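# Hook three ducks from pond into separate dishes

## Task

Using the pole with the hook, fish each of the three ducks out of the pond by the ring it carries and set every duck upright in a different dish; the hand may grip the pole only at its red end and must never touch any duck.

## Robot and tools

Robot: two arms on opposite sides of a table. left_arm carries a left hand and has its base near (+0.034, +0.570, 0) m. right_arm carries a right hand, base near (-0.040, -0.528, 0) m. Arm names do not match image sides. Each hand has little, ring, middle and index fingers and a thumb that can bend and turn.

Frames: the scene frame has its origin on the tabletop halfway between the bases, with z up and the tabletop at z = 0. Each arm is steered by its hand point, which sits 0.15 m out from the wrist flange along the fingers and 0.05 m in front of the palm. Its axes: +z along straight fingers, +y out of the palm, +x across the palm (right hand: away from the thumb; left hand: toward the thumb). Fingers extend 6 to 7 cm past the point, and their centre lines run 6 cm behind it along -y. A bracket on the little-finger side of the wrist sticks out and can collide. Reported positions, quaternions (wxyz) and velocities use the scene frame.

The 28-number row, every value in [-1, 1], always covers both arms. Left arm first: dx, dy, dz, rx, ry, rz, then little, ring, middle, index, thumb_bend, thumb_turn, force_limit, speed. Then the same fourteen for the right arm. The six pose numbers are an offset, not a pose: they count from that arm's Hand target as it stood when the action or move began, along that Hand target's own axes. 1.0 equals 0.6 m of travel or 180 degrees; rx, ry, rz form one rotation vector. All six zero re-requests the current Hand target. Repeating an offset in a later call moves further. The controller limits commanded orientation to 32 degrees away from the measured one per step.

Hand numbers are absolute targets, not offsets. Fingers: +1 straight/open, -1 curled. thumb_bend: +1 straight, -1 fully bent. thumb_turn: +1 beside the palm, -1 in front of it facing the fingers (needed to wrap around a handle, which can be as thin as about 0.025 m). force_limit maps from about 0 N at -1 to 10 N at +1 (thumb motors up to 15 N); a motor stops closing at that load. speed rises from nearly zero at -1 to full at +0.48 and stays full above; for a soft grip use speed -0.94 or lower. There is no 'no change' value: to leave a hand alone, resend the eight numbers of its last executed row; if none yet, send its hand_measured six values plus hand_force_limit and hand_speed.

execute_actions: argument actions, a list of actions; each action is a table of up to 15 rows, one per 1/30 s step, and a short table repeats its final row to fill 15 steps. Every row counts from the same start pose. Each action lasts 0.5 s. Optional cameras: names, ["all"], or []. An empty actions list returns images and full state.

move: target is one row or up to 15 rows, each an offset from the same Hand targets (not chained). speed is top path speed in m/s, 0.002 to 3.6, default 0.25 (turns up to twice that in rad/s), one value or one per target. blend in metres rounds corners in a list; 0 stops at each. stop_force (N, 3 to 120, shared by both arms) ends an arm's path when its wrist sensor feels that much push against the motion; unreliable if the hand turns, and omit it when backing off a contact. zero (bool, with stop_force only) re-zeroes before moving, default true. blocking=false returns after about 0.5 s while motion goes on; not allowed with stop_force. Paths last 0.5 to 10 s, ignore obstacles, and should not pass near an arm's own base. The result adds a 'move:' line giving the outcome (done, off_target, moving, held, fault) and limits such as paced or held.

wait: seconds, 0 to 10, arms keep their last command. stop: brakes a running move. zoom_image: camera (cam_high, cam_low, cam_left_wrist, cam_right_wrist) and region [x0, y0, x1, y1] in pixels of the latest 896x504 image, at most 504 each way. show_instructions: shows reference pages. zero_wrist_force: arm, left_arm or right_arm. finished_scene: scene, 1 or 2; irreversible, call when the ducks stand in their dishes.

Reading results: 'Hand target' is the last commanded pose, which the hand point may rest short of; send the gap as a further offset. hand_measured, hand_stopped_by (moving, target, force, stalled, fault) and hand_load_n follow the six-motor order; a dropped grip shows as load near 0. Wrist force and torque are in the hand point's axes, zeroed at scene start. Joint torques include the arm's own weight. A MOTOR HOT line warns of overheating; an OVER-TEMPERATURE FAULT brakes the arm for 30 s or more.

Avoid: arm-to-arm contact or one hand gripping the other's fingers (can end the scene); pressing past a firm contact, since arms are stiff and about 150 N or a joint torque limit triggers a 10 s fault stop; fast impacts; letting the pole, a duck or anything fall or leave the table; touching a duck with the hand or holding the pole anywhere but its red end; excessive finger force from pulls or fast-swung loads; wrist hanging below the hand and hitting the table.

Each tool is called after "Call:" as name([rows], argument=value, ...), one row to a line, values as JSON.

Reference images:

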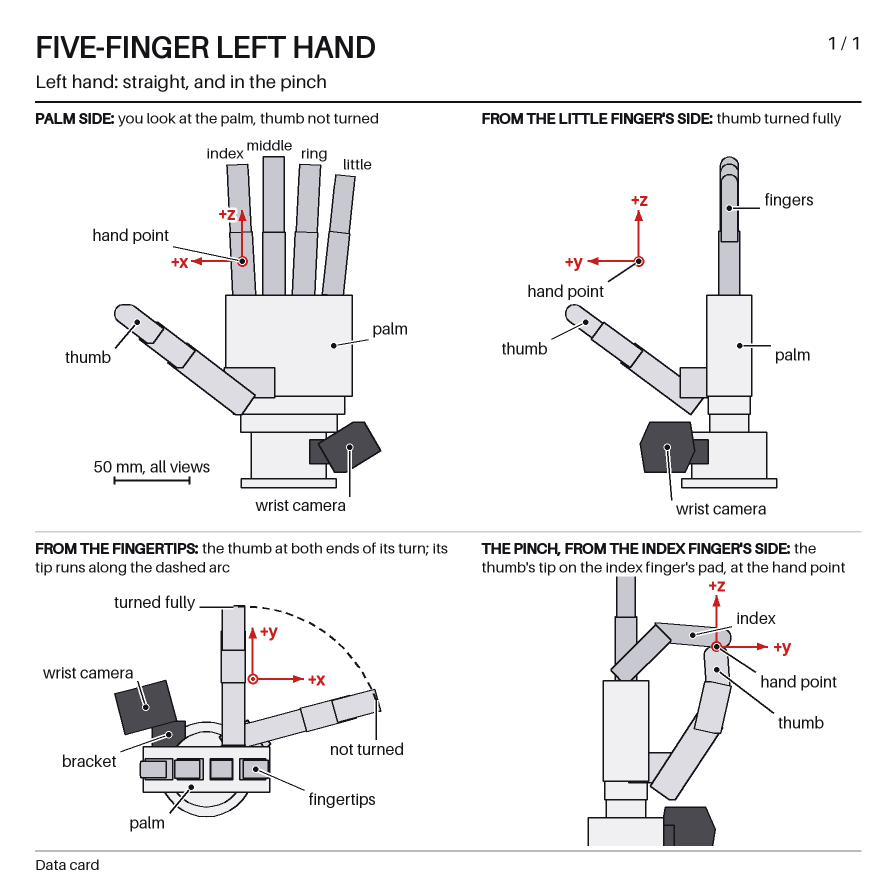

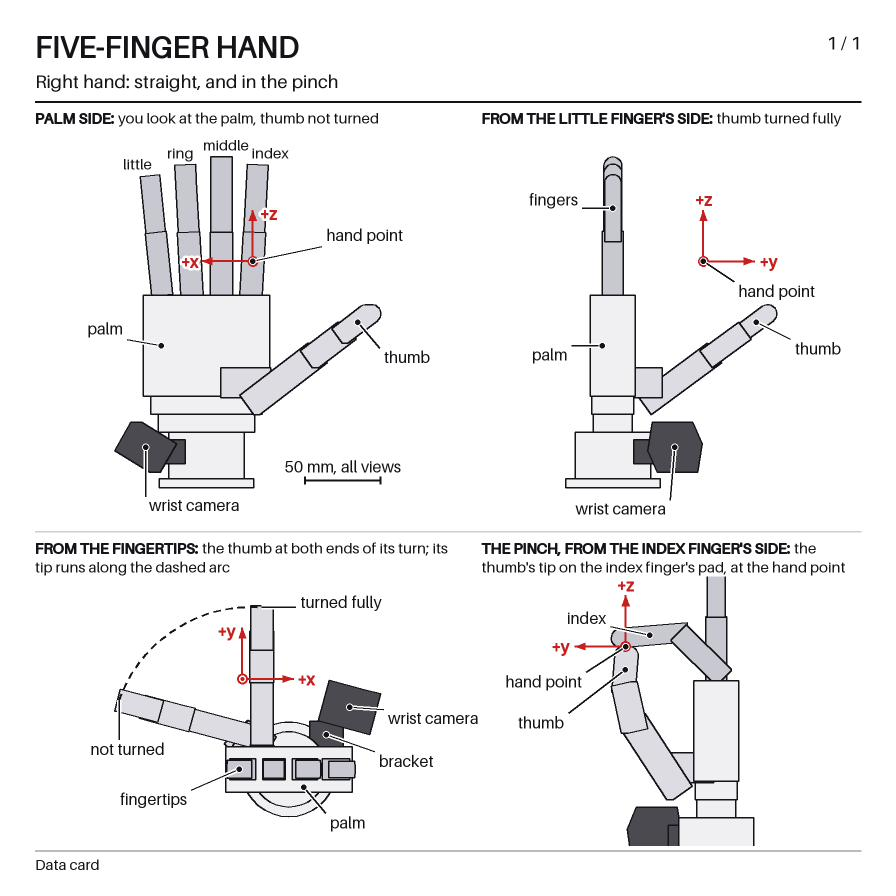

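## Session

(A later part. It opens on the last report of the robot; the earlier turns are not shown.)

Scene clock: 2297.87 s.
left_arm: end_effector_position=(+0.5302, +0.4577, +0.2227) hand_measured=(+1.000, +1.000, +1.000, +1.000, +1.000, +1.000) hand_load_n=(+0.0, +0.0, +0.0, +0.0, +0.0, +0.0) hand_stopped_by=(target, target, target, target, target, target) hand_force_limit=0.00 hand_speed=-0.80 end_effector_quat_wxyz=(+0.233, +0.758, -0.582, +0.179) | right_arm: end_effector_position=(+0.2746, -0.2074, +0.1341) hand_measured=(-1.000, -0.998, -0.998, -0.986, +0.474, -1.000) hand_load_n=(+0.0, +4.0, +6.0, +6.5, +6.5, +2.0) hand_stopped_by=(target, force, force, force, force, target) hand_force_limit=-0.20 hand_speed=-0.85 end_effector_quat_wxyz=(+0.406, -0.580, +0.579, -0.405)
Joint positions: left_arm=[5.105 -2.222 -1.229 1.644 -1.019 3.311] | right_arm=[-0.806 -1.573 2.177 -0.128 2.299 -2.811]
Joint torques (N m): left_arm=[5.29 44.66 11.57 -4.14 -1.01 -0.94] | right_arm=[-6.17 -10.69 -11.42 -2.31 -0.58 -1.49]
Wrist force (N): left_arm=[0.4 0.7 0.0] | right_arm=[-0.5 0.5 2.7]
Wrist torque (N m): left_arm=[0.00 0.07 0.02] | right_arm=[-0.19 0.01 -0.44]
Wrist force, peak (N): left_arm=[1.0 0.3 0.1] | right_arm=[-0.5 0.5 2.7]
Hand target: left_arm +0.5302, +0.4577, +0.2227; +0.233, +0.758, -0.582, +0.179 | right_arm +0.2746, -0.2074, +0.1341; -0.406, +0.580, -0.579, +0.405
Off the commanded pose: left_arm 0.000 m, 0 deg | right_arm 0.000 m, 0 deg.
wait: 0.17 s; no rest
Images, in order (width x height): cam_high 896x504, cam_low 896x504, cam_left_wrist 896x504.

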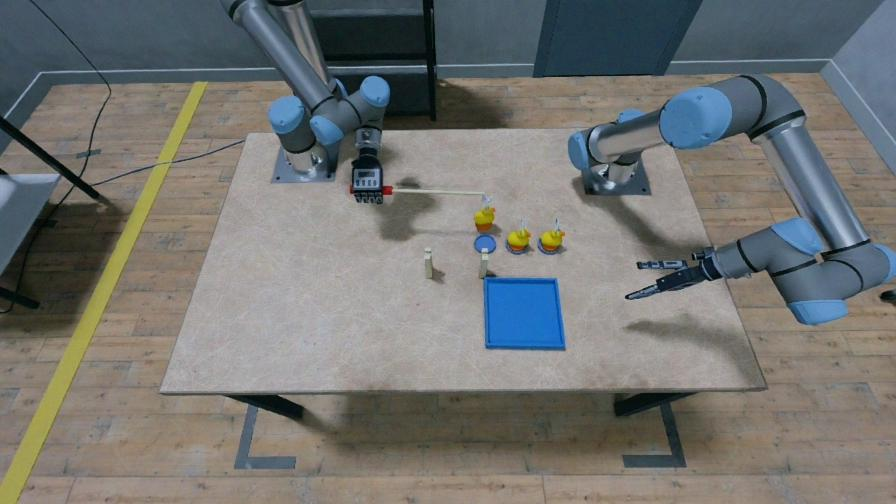

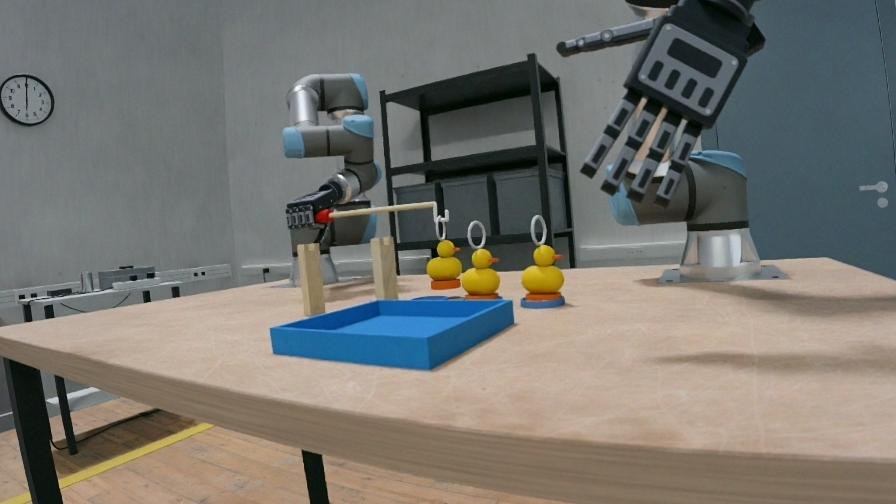

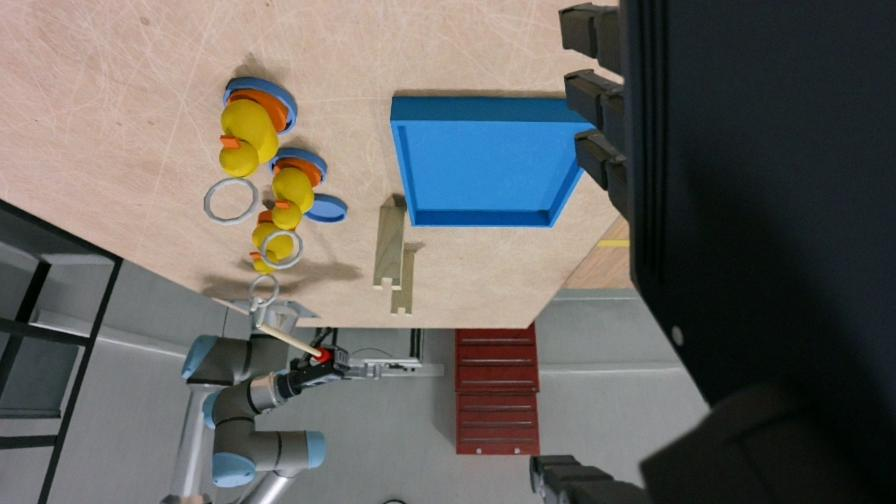

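Call:
move(target=[0,0,0,0,0,0,1,1,1,1,1,1,0,-0.8,-0.0043,-0.0426,0.117,0,0,0,-1,-1,-1,-1,-1,-1,-0.2,-0.85], speed=0.01)

Call:
wait(seconds=0.3, cameras=["cam_high","cam_low","cam_left_wrist"])

Call:
zoom_image(camera="cam_high", region=[460, 210, 510, 260])

Call:
zoom_image(camera="cam_left_wrist", region=[260, 160, 370, 270])

Call:
zoom_image(camera="cam_low", region=[380, 180, 480, 320])

Call:
wait(seconds=0.16, cameras=["cam_high","cam_left_wrist"])

Call:
zoom_image(camera="cam_high", region=[460, 210, 510, 260])

Call:
zoom_image(camera="cam_left_wrist", region=[260, 160, 370, 270])

Call:
wait(seconds=0.16, cameras=["cam_high","cam_left_wrist"])

Call:
zoom_image(camera="cam_high", region=[460, 210, 510, 260])

Call:
zoom_image(camera="cam_left_wrist", region=[260, 160, 370, 270])

Scene clock: 2343.43 s.
left_arm: end_effector_position=(+0.5302, +0.4577, +0.2227) hand_measured=(+1.000, +1.000, +1.000, +1.000, +1.000, +1.000) hand_load_n=(+0.0, +0.0, +0.0, +0.0, +0.0, +0.0) hand_stopped_by=(target, target, target, target, target, target) hand_force_limit=0.00 hand_speed=-0.80 end_effector_quat_wxyz=(+0.233, +0.758, -0.582, +0.179) | right_arm: end_effector_position=(+0.3494, -0.2047, +0.1341) hand_measured=(-1.000, -0.998, -0.998, -0.986, +0.474, -1.000) hand_load_n=(+0.0, +4.0, +6.0, +6.5, +6.5, +1.5) hand_stopped_by=(target, force, force, force, force, target) hand_force_limit=-0.20 hand_speed=-0.85 end_effector_quat_wxyz=(+0.406, -0.580, +0.579, -0.405)
Joint positions: left_arm=[5.105 -2.222 -1.229 1.644 -1.019 3.311] | right_arm=[-0.964 -1.501 2.095 -0.171 2.156 -2.898]
Joint torques (N m): left_arm=[4.98 45.09 11.38 -4.17 -1 -0.67] | right_arm=[3.82 -23.79 -19.28 -2.38 0.32 -1.47]
Wrist force (N): left_arm=[0.6 0.4 0.4] | right_arm=[0.2 0.8 2.7]
Wrist torque (N m): left_arm=[-0.07 0.06 0.04] | right_arm=[-0.16 -0.08 -0.35]
Wrist force, peak (N): left_arm=[1.0 0.5 0.2] | right_arm=[0.1 0.7 3.1]
Hand target: left_arm +0.5302, +0.4577, +0.2227; +0.233, +0.758, -0.582, +0.179 | right_arm +0.3493, -0.2047, +0.1341; -0.406, +0.580, -0.579, +0.405
Off the commanded pose: left_arm 0.000 m, 0 deg | right_arm 0.000 m, 0 deg.
move: done

Scene clock: 2343.73 s.
left_arm: end_effector_position=(+0.5302, +0.4577, +0.2227) hand_measured=(+1.000, +1.000, +1.000, +1.000, +1.000, +1.000) hand_load_n=(+0.0, +0.0, +0.0, +0.0, -0.5, +0.0) hand_stopped_by=(target, target, target, target, target, target) hand_force_limit=0.00 hand_speed=-0.80 end_effector_quat_wxyz=(+0.233, +0.758, -0.582, +0.179) | right_arm: end_effector_position=(+0.3494, -0.2047, +0.1341) hand_measured=(-1.000, -0.998, -0.998, -0.986, +0.474, -1.000) hand_load_n=(+0.0, +4.0, +6.0, +6.5, +6.5, +2.0) hand_stopped_by=(target, force, force, force, force, target) hand_force_limit=-0.20 hand_speed=-0.85 end_effector_quat_wxyz=(+0.406, -0.580, +0.579, -0.405)
Joint positions: left_arm=[5.105 -2.222 -1.229 1.644 -1.019 3.311] | right_arm=[-0.964 -1.501 2.095 -0.171 2.156 -2.898]
Joint torques (N m): left_arm=[5.1 44.8 12.42 -3.93 -0.91 -0.82] | right_arm=[5.35 -30.18 -12.37 -1.41 1.5 0.76]
Wrist force (N): left_arm=[0.4 0.5 0.0] | right_arm=[0.1 0.7 2.8]
Wrist torque (N m): left_arm=[-0.03 0.08 0.03] | right_arm=[-0.19 -0.07 -0.37]
Wrist force, peak (N): left_arm=[0.6 0.4 0.2] | right_arm=[0.3 0.7 3.0]
Hand target: left_arm +0.5302, +0.4577, +0.2227; +0.233, +0.758, -0.582, +0.179 | right_arm +0.3493, -0.2047, +0.1341; -0.406, +0.580, -0.579, +0.405
Off the commanded pose: left_arm 0.000 m, 0 deg | right_arm 0.000 m, 0 deg.
wait: 0.30 s; at rest by 0.17 s
Images, in order (width x height): cam_high 896x504, cam_low 896x504, cam_left_wrist 896x504.

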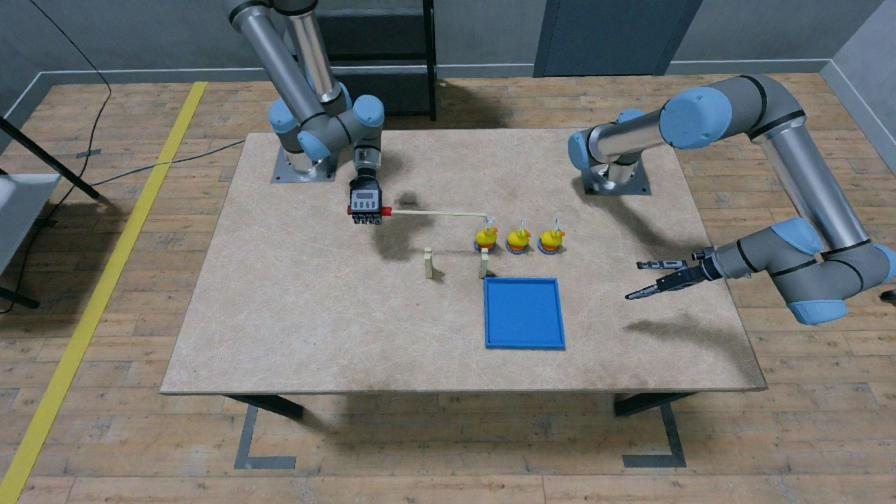

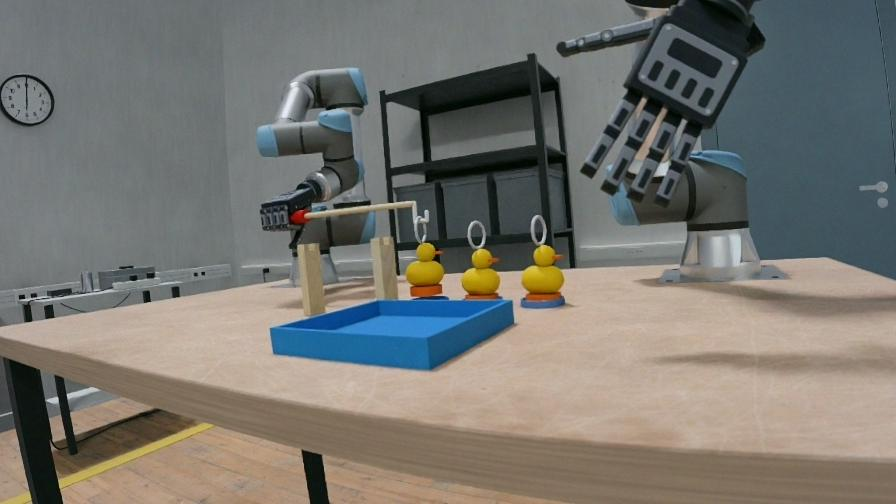

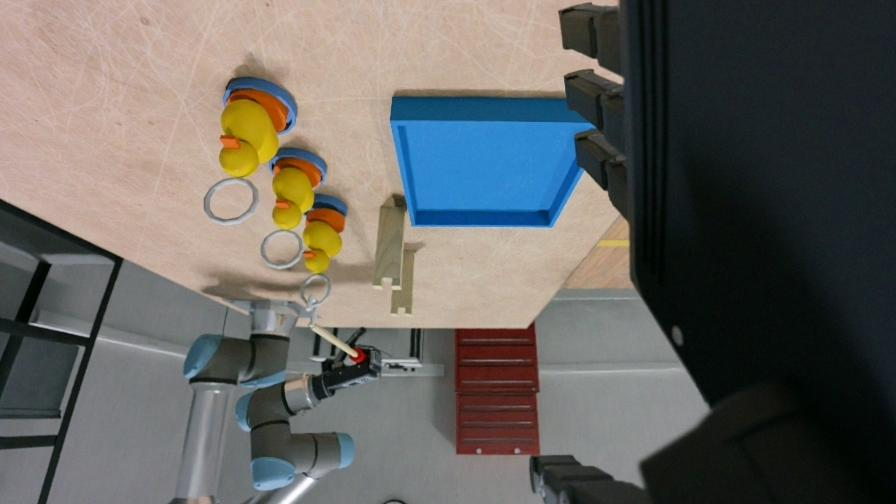

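Scaled by 10.080 from the camera's 896x504 image, which has a finer 1280x720 frame.

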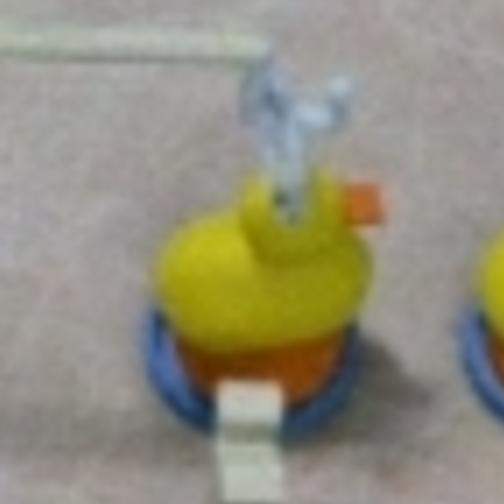

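Scaled by 4.582 from the camera's 896x504 image, which has a finer 1280x720 frame.

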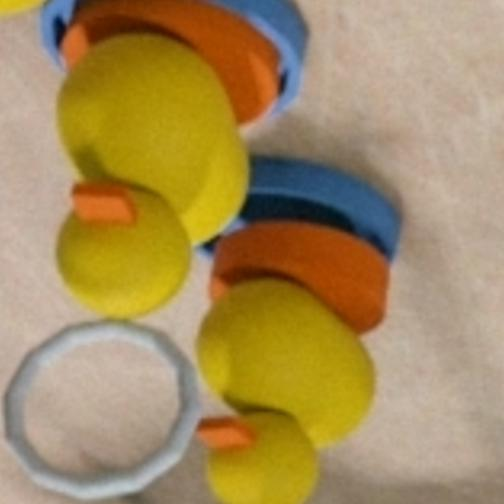

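Scaled by 3.600 from the camera's 896x504 image, which has a finer 1280x720 frame.

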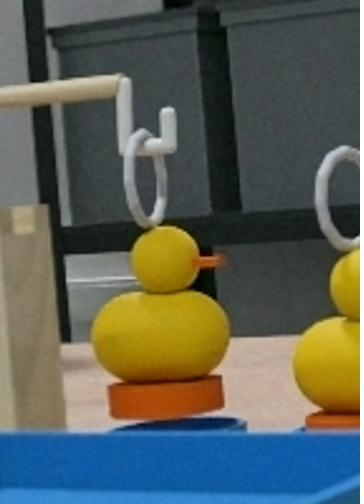

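Scene clock: 2343.90 s.
left_arm: end_effector_position=(+0.5302, +0.4577, +0.2227) hand_measured=(+1.000, +1.000, +1.000, +1.000, +1.000, +1.000) hand_load_n=(+0.0, +0.0, +0.0, +0.0, +0.0, +0.0) hand_stopped_by=(target, target, target, target, target, target) hand_force_limit=0.00 hand_speed=-0.80 end_effector_quat_wxyz=(+0.233, +0.758, -0.582, +0.179) | right_arm: end_effector_position=(+0.3493, -0.2047, +0.1341) hand_measured=(-1.000, -0.998, -0.998, -0.986, +0.474, -1.000) hand_load_n=(+0.0, +4.0, +6.0, +6.0, +6.5, +1.5) hand_stopped_by=(target, force, force, force, force, target) hand_force_limit=-0.20 hand_speed=-0.85 end_effector_quat_wxyz=(+0.406, -0.580, +0.579, -0.405)
Joint positions: left_arm=[5.105 -2.222 -1.229 1.644 -1.019 3.311] | right_arm=[-0.964 -1.501 2.095 -0.171 2.156 -2.898]
Joint torques (N m): left_arm=[4.14 45.67 11.17 -4.19 -1.06 -0.78] | right_arm=[5.43 -30.52 -12.07 -1 1.51 1.63]
Wrist force (N): left_arm=[0.5 0.2 0.0] | right_arm=[0.0 0.8 2.6]
Wrist torque (N m): left_arm=[-0.08 0.07 0.04] | right_arm=[-0.16 -0.05 -0.37]
Wrist force, peak (N): left_arm=[0.7 0.4 0.3] | right_arm=[0.1 0.9 2.9]
Hand target: left_arm +0.5302, +0.4577, +0.2227; +0.233, +0.758, -0.582, +0.179 | right_arm +0.3493, -0.2047, +0.1341; -0.406, +0.580, -0.579, +0.405
Off the commanded pose: left_arm 0.000 m, 0 deg | right_arm 0.000 m, 0 deg.
wait: 0.17 s; no rest
Images, in order (width x height): cam_high 896x504, cam_left_wrist 896x504.

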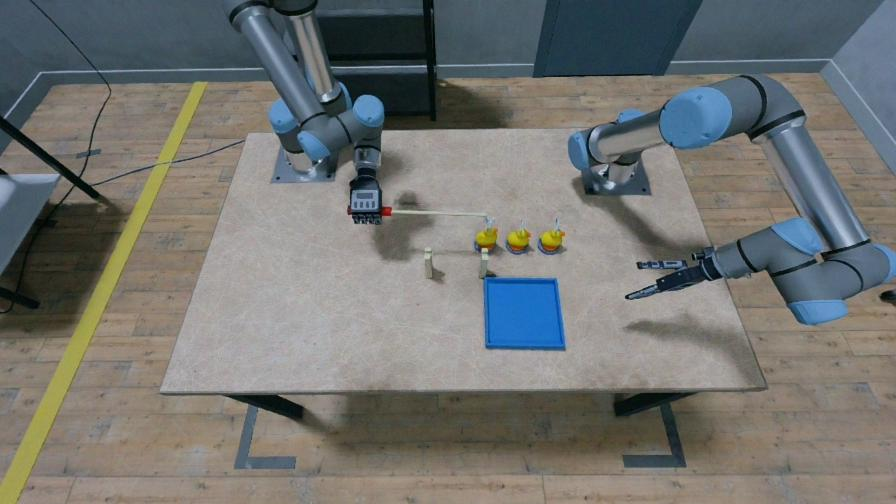

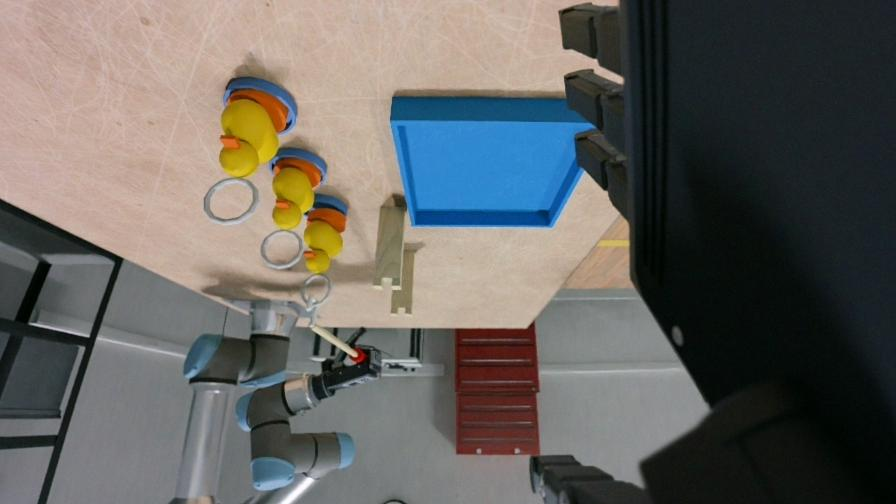

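Scaled by 10.080 from the camera's 896x504 image, which has a finer 1280x720 frame.

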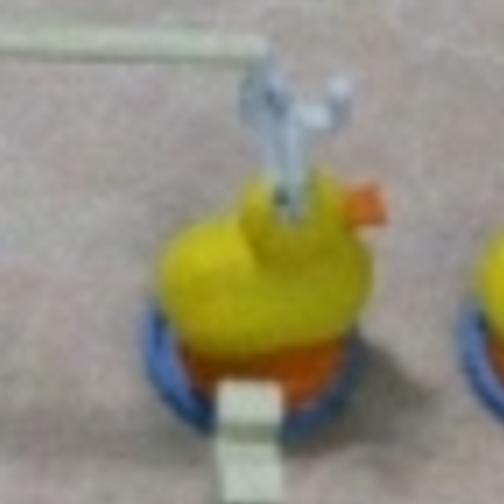

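Scaled by 4.582 from the camera's 896x504 image, which has a finer 1280x720 frame.

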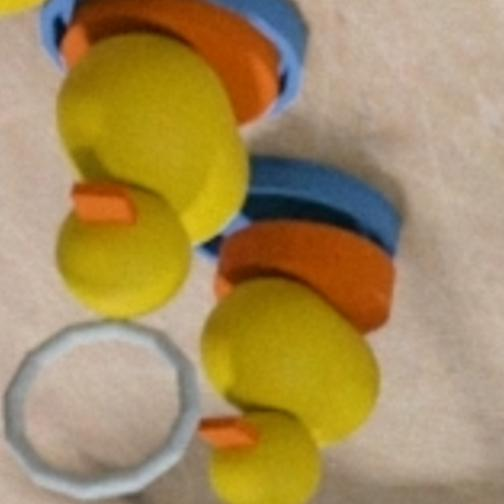

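Scene clock: 2344.07 s.
left_arm: end_effector_position=(+0.5302, +0.4577, +0.2227) hand_measured=(+1.000, +1.000, +1.000, +1.000, +1.000, +1.000) hand_load_n=(+0.0, +0.0, +0.0, +0.0, +0.0, +0.0) hand_stopped_by=(target, target, target, target, target, target) hand_force_limit=0.00 hand_speed=-0.80 end_effector_quat_wxyz=(+0.233, +0.758, -0.582, +0.179) | right_arm: end_effector_position=(+0.3493, -0.2047, +0.1341) hand_measured=(-1.000, -0.998, -0.998, -0.986, +0.474, -1.000) hand_load_n=(+0.0, +4.0, +6.0, +6.0, +6.5, +2.0) hand_stopped_by=(target, force, force, force, force, target) hand_force_limit=-0.20 hand_speed=-0.85 end_effector_quat_wxyz=(+0.406, -0.580, +0.579, -0.405)
Joint positions: left_arm=[5.105 -2.222 -1.229 1.644 -1.019 3.311] | right_arm=[-0.964 -1.501 2.095 -0.171 2.156 -2.898]
Joint torques (N m): left_arm=[5.75 44.93 11.46 -4.28 -0.93 -0.84] | right_arm=[5.4 -30.11 -12.46 -0.7 1.15 2.58]
Wrist force (N): left_arm=[0.7 0.1 0.2] | right_arm=[0.2 0.5 2.7]
Wrist torque (N m): left_arm=[-0.10 0.05 0.05] | right_arm=[-0.21 -0.07 -0.37]
Wrist force, peak (N): left_arm=[0.9 0.4 0.2] | right_arm=[0.0 0.8 3.0]
Hand target: left_arm +0.5302, +0.4577, +0.2227; +0.233, +0.758, -0.582, +0.179 | right_arm +0.3493, -0.2047, +0.1341; -0.406, +0.580, -0.579, +0.405
Off the commanded pose: left_arm 0.000 m, 0 deg | right_arm 0.000 m, 0 deg.
wait: 0.17 s; no rest
Images, in order (width x height): cam_high 896x504, cam_left_wrist 896x504.

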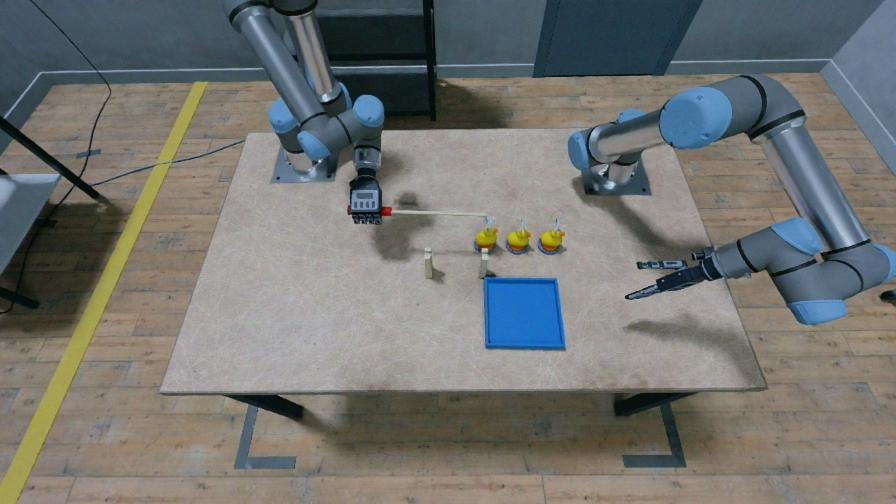

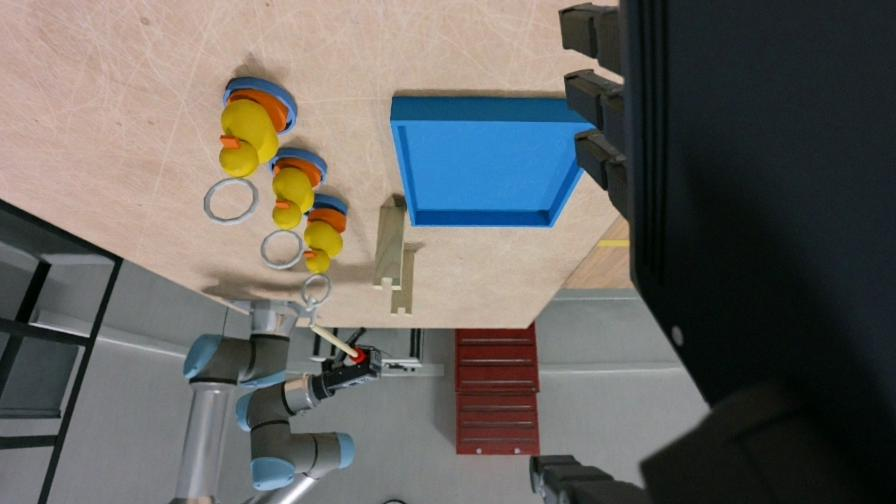

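Scaled by 10.080 from the camera's 896x504 image, which has a finer 1280x720 frame.

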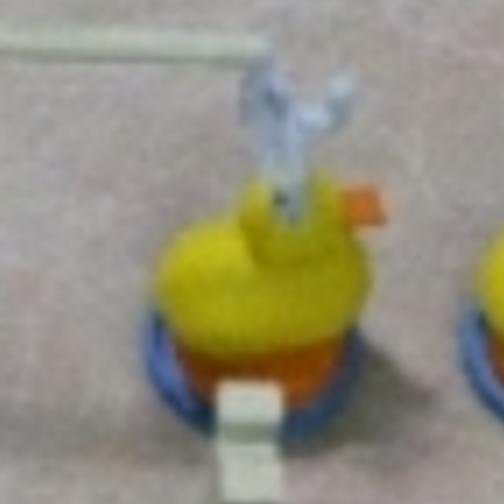

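Scaled by 4.582 from the camera's 896x504 image, which has a finer 1280x720 frame.

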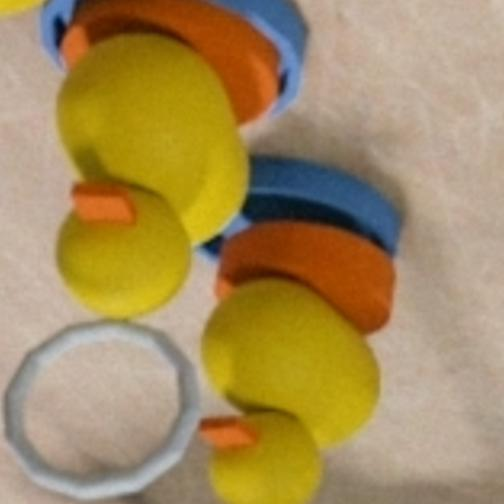

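Call:
zoom_image(camera="cam_high", region=[470, 230, 502, 258])

Call:
zoom_image(camera="cam_left_wrist", region=[295, 185, 355, 240])

Call:
wait(seconds=0.16, cameras=["cam_high","cam_low","cam_left_wrist"])

Call:
zoom_image(camera="cam_high", region=[470, 230, 502, 258])

Call:
zoom_image(camera="cam_left_wrist", region=[295, 185, 355, 240])

Call:
zoom_image(camera="cam_low", region=[400, 270, 456, 305])

Scaled by 15.750 from the camera's 896x504 image, which has a finer 1280x720 frame.

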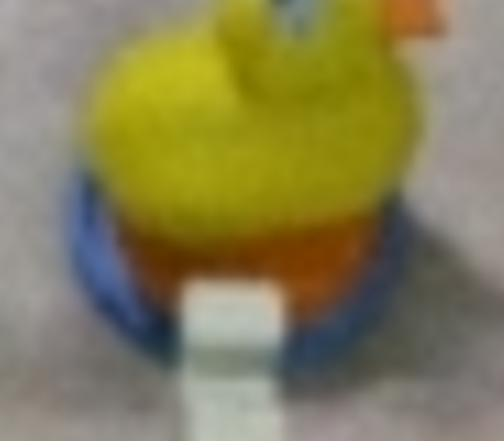

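Scaled by 8.400 from the camera's 896x504 image, which has a finer 1280x720 frame.

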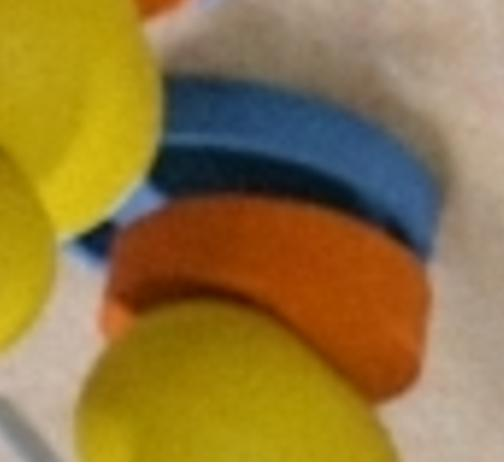

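Scene clock: 2373.93 s.
left_arm: end_effector_position=(+0.5302, +0.4577, +0.2227) hand_measured=(+1.000, +1.000, +1.000, +1.000, +1.000, +1.000) hand_load_n=(+0.0, +0.0, +0.0, +0.0, +0.0, +0.0) hand_stopped_by=(target, target, target, target, target, target) hand_force_limit=0.00 hand_speed=-0.80 end_effector_quat_wxyz=(+0.233, +0.758, -0.582, +0.179) | right_arm: end_effector_position=(+0.3493, -0.2047, +0.1341) hand_measured=(-1.000, -0.998, -0.998, -0.986, +0.474, -1.000) hand_load_n=(+0.0, +4.0, +6.0, +6.5, +6.5, +1.5) hand_stopped_by=(target, force, force, force, force, target) hand_force_limit=-0.20 hand_speed=-0.85 end_effector_quat_wxyz=(+0.406, -0.580, +0.579, -0.405)
Joint positions: left_arm=[5.105 -2.222 -1.229 1.644 -1.019 3.311] | right_arm=[-0.964 -1.501 2.095 -0.171 2.156 -2.898]
Joint torques (N m): left_arm=[5.48 44.85 12.3 -4.12 -1.01 -0.74] | right_arm=[6.65 -29.76 -12.81 1.67 1.25 2.42]
Wrist force (N): left_arm=[0.8 0.3 0.2] | right_arm=[0.1 0.8 2.6]
Wrist torque (N m): left_arm=[-0.07 0.02 0.05] | right_arm=[-0.17 -0.06 -0.36]
Wrist force, peak (N): left_arm=[1.0 0.4 0.2] | right_arm=[0.0 1.0 3.0]
Hand target: left_arm +0.5302, +0.4577, +0.2227; +0.233, +0.758, -0.582, +0.179 | right_arm +0.3493, -0.2047, +0.1341; -0.406, +0.580, -0.579, +0.405
Off the commanded pose: left_arm 0.000 m, 0 deg | right_arm 0.000 m, 0 deg.
wait: 0.17 s; at rest from the start
Images, in order (width x height): cam_high 896x504, cam_low 896x504, cam_left_wrist 896x504.

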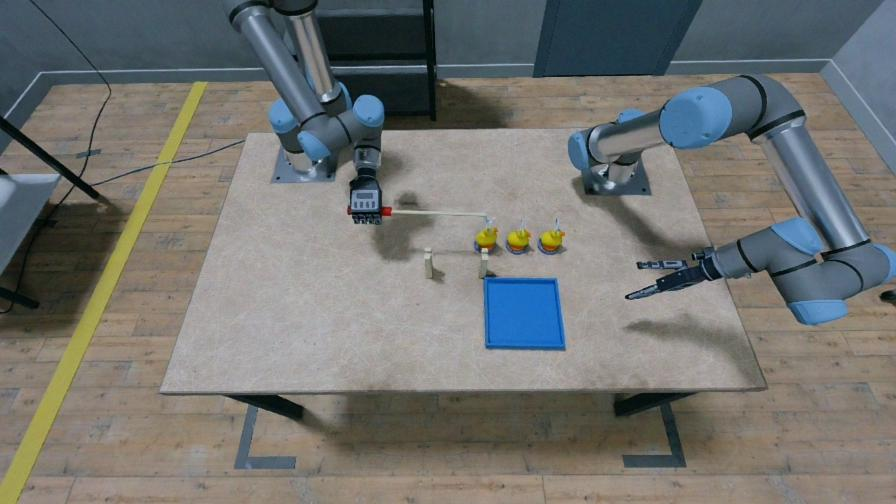

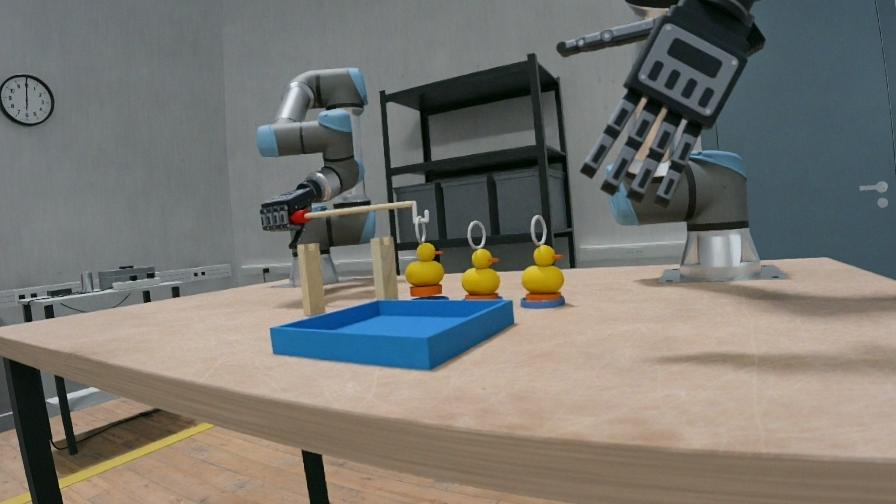

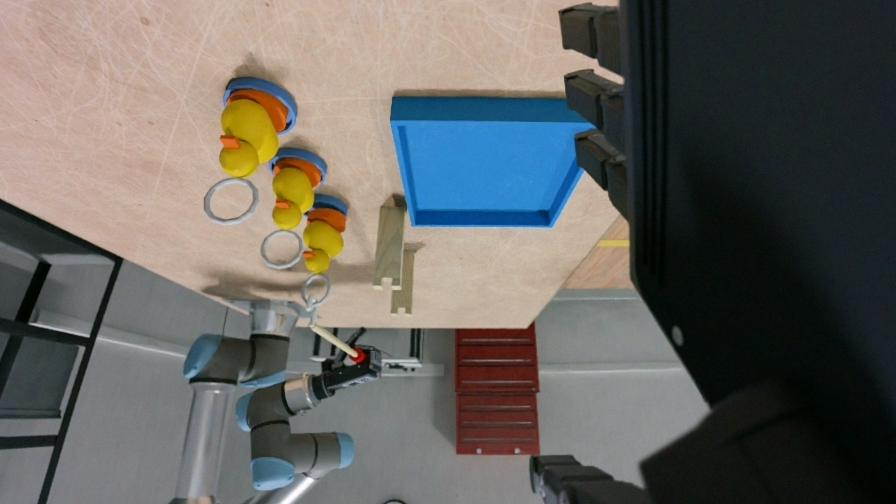

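Scaled by 15.750 from the camera's 896x504 image, which has a finer 1280x720 frame.

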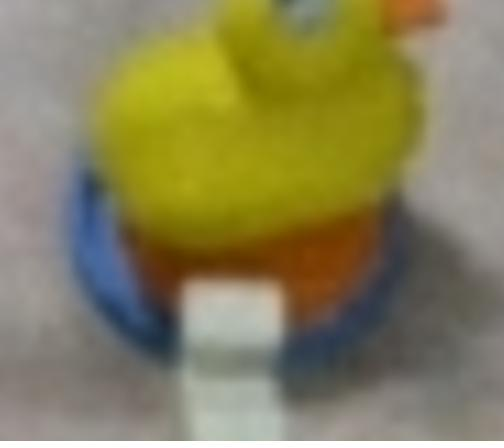

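Scaled by 8.400 from the camera's 896x504 image, which has a finer 1280x720 frame.

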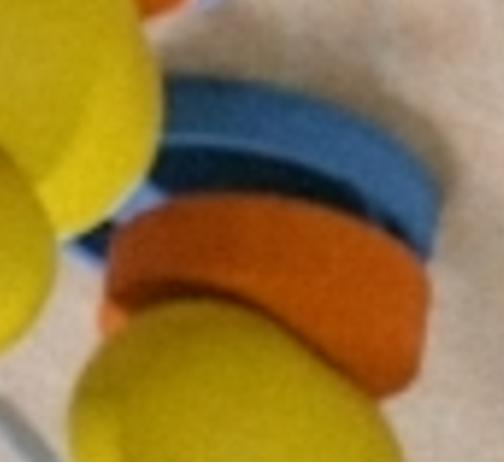

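Scaled by 9.000 from the camera's 896x504 image, which has a finer 1280x720 frame.

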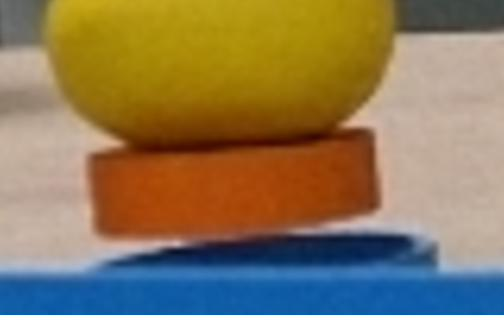

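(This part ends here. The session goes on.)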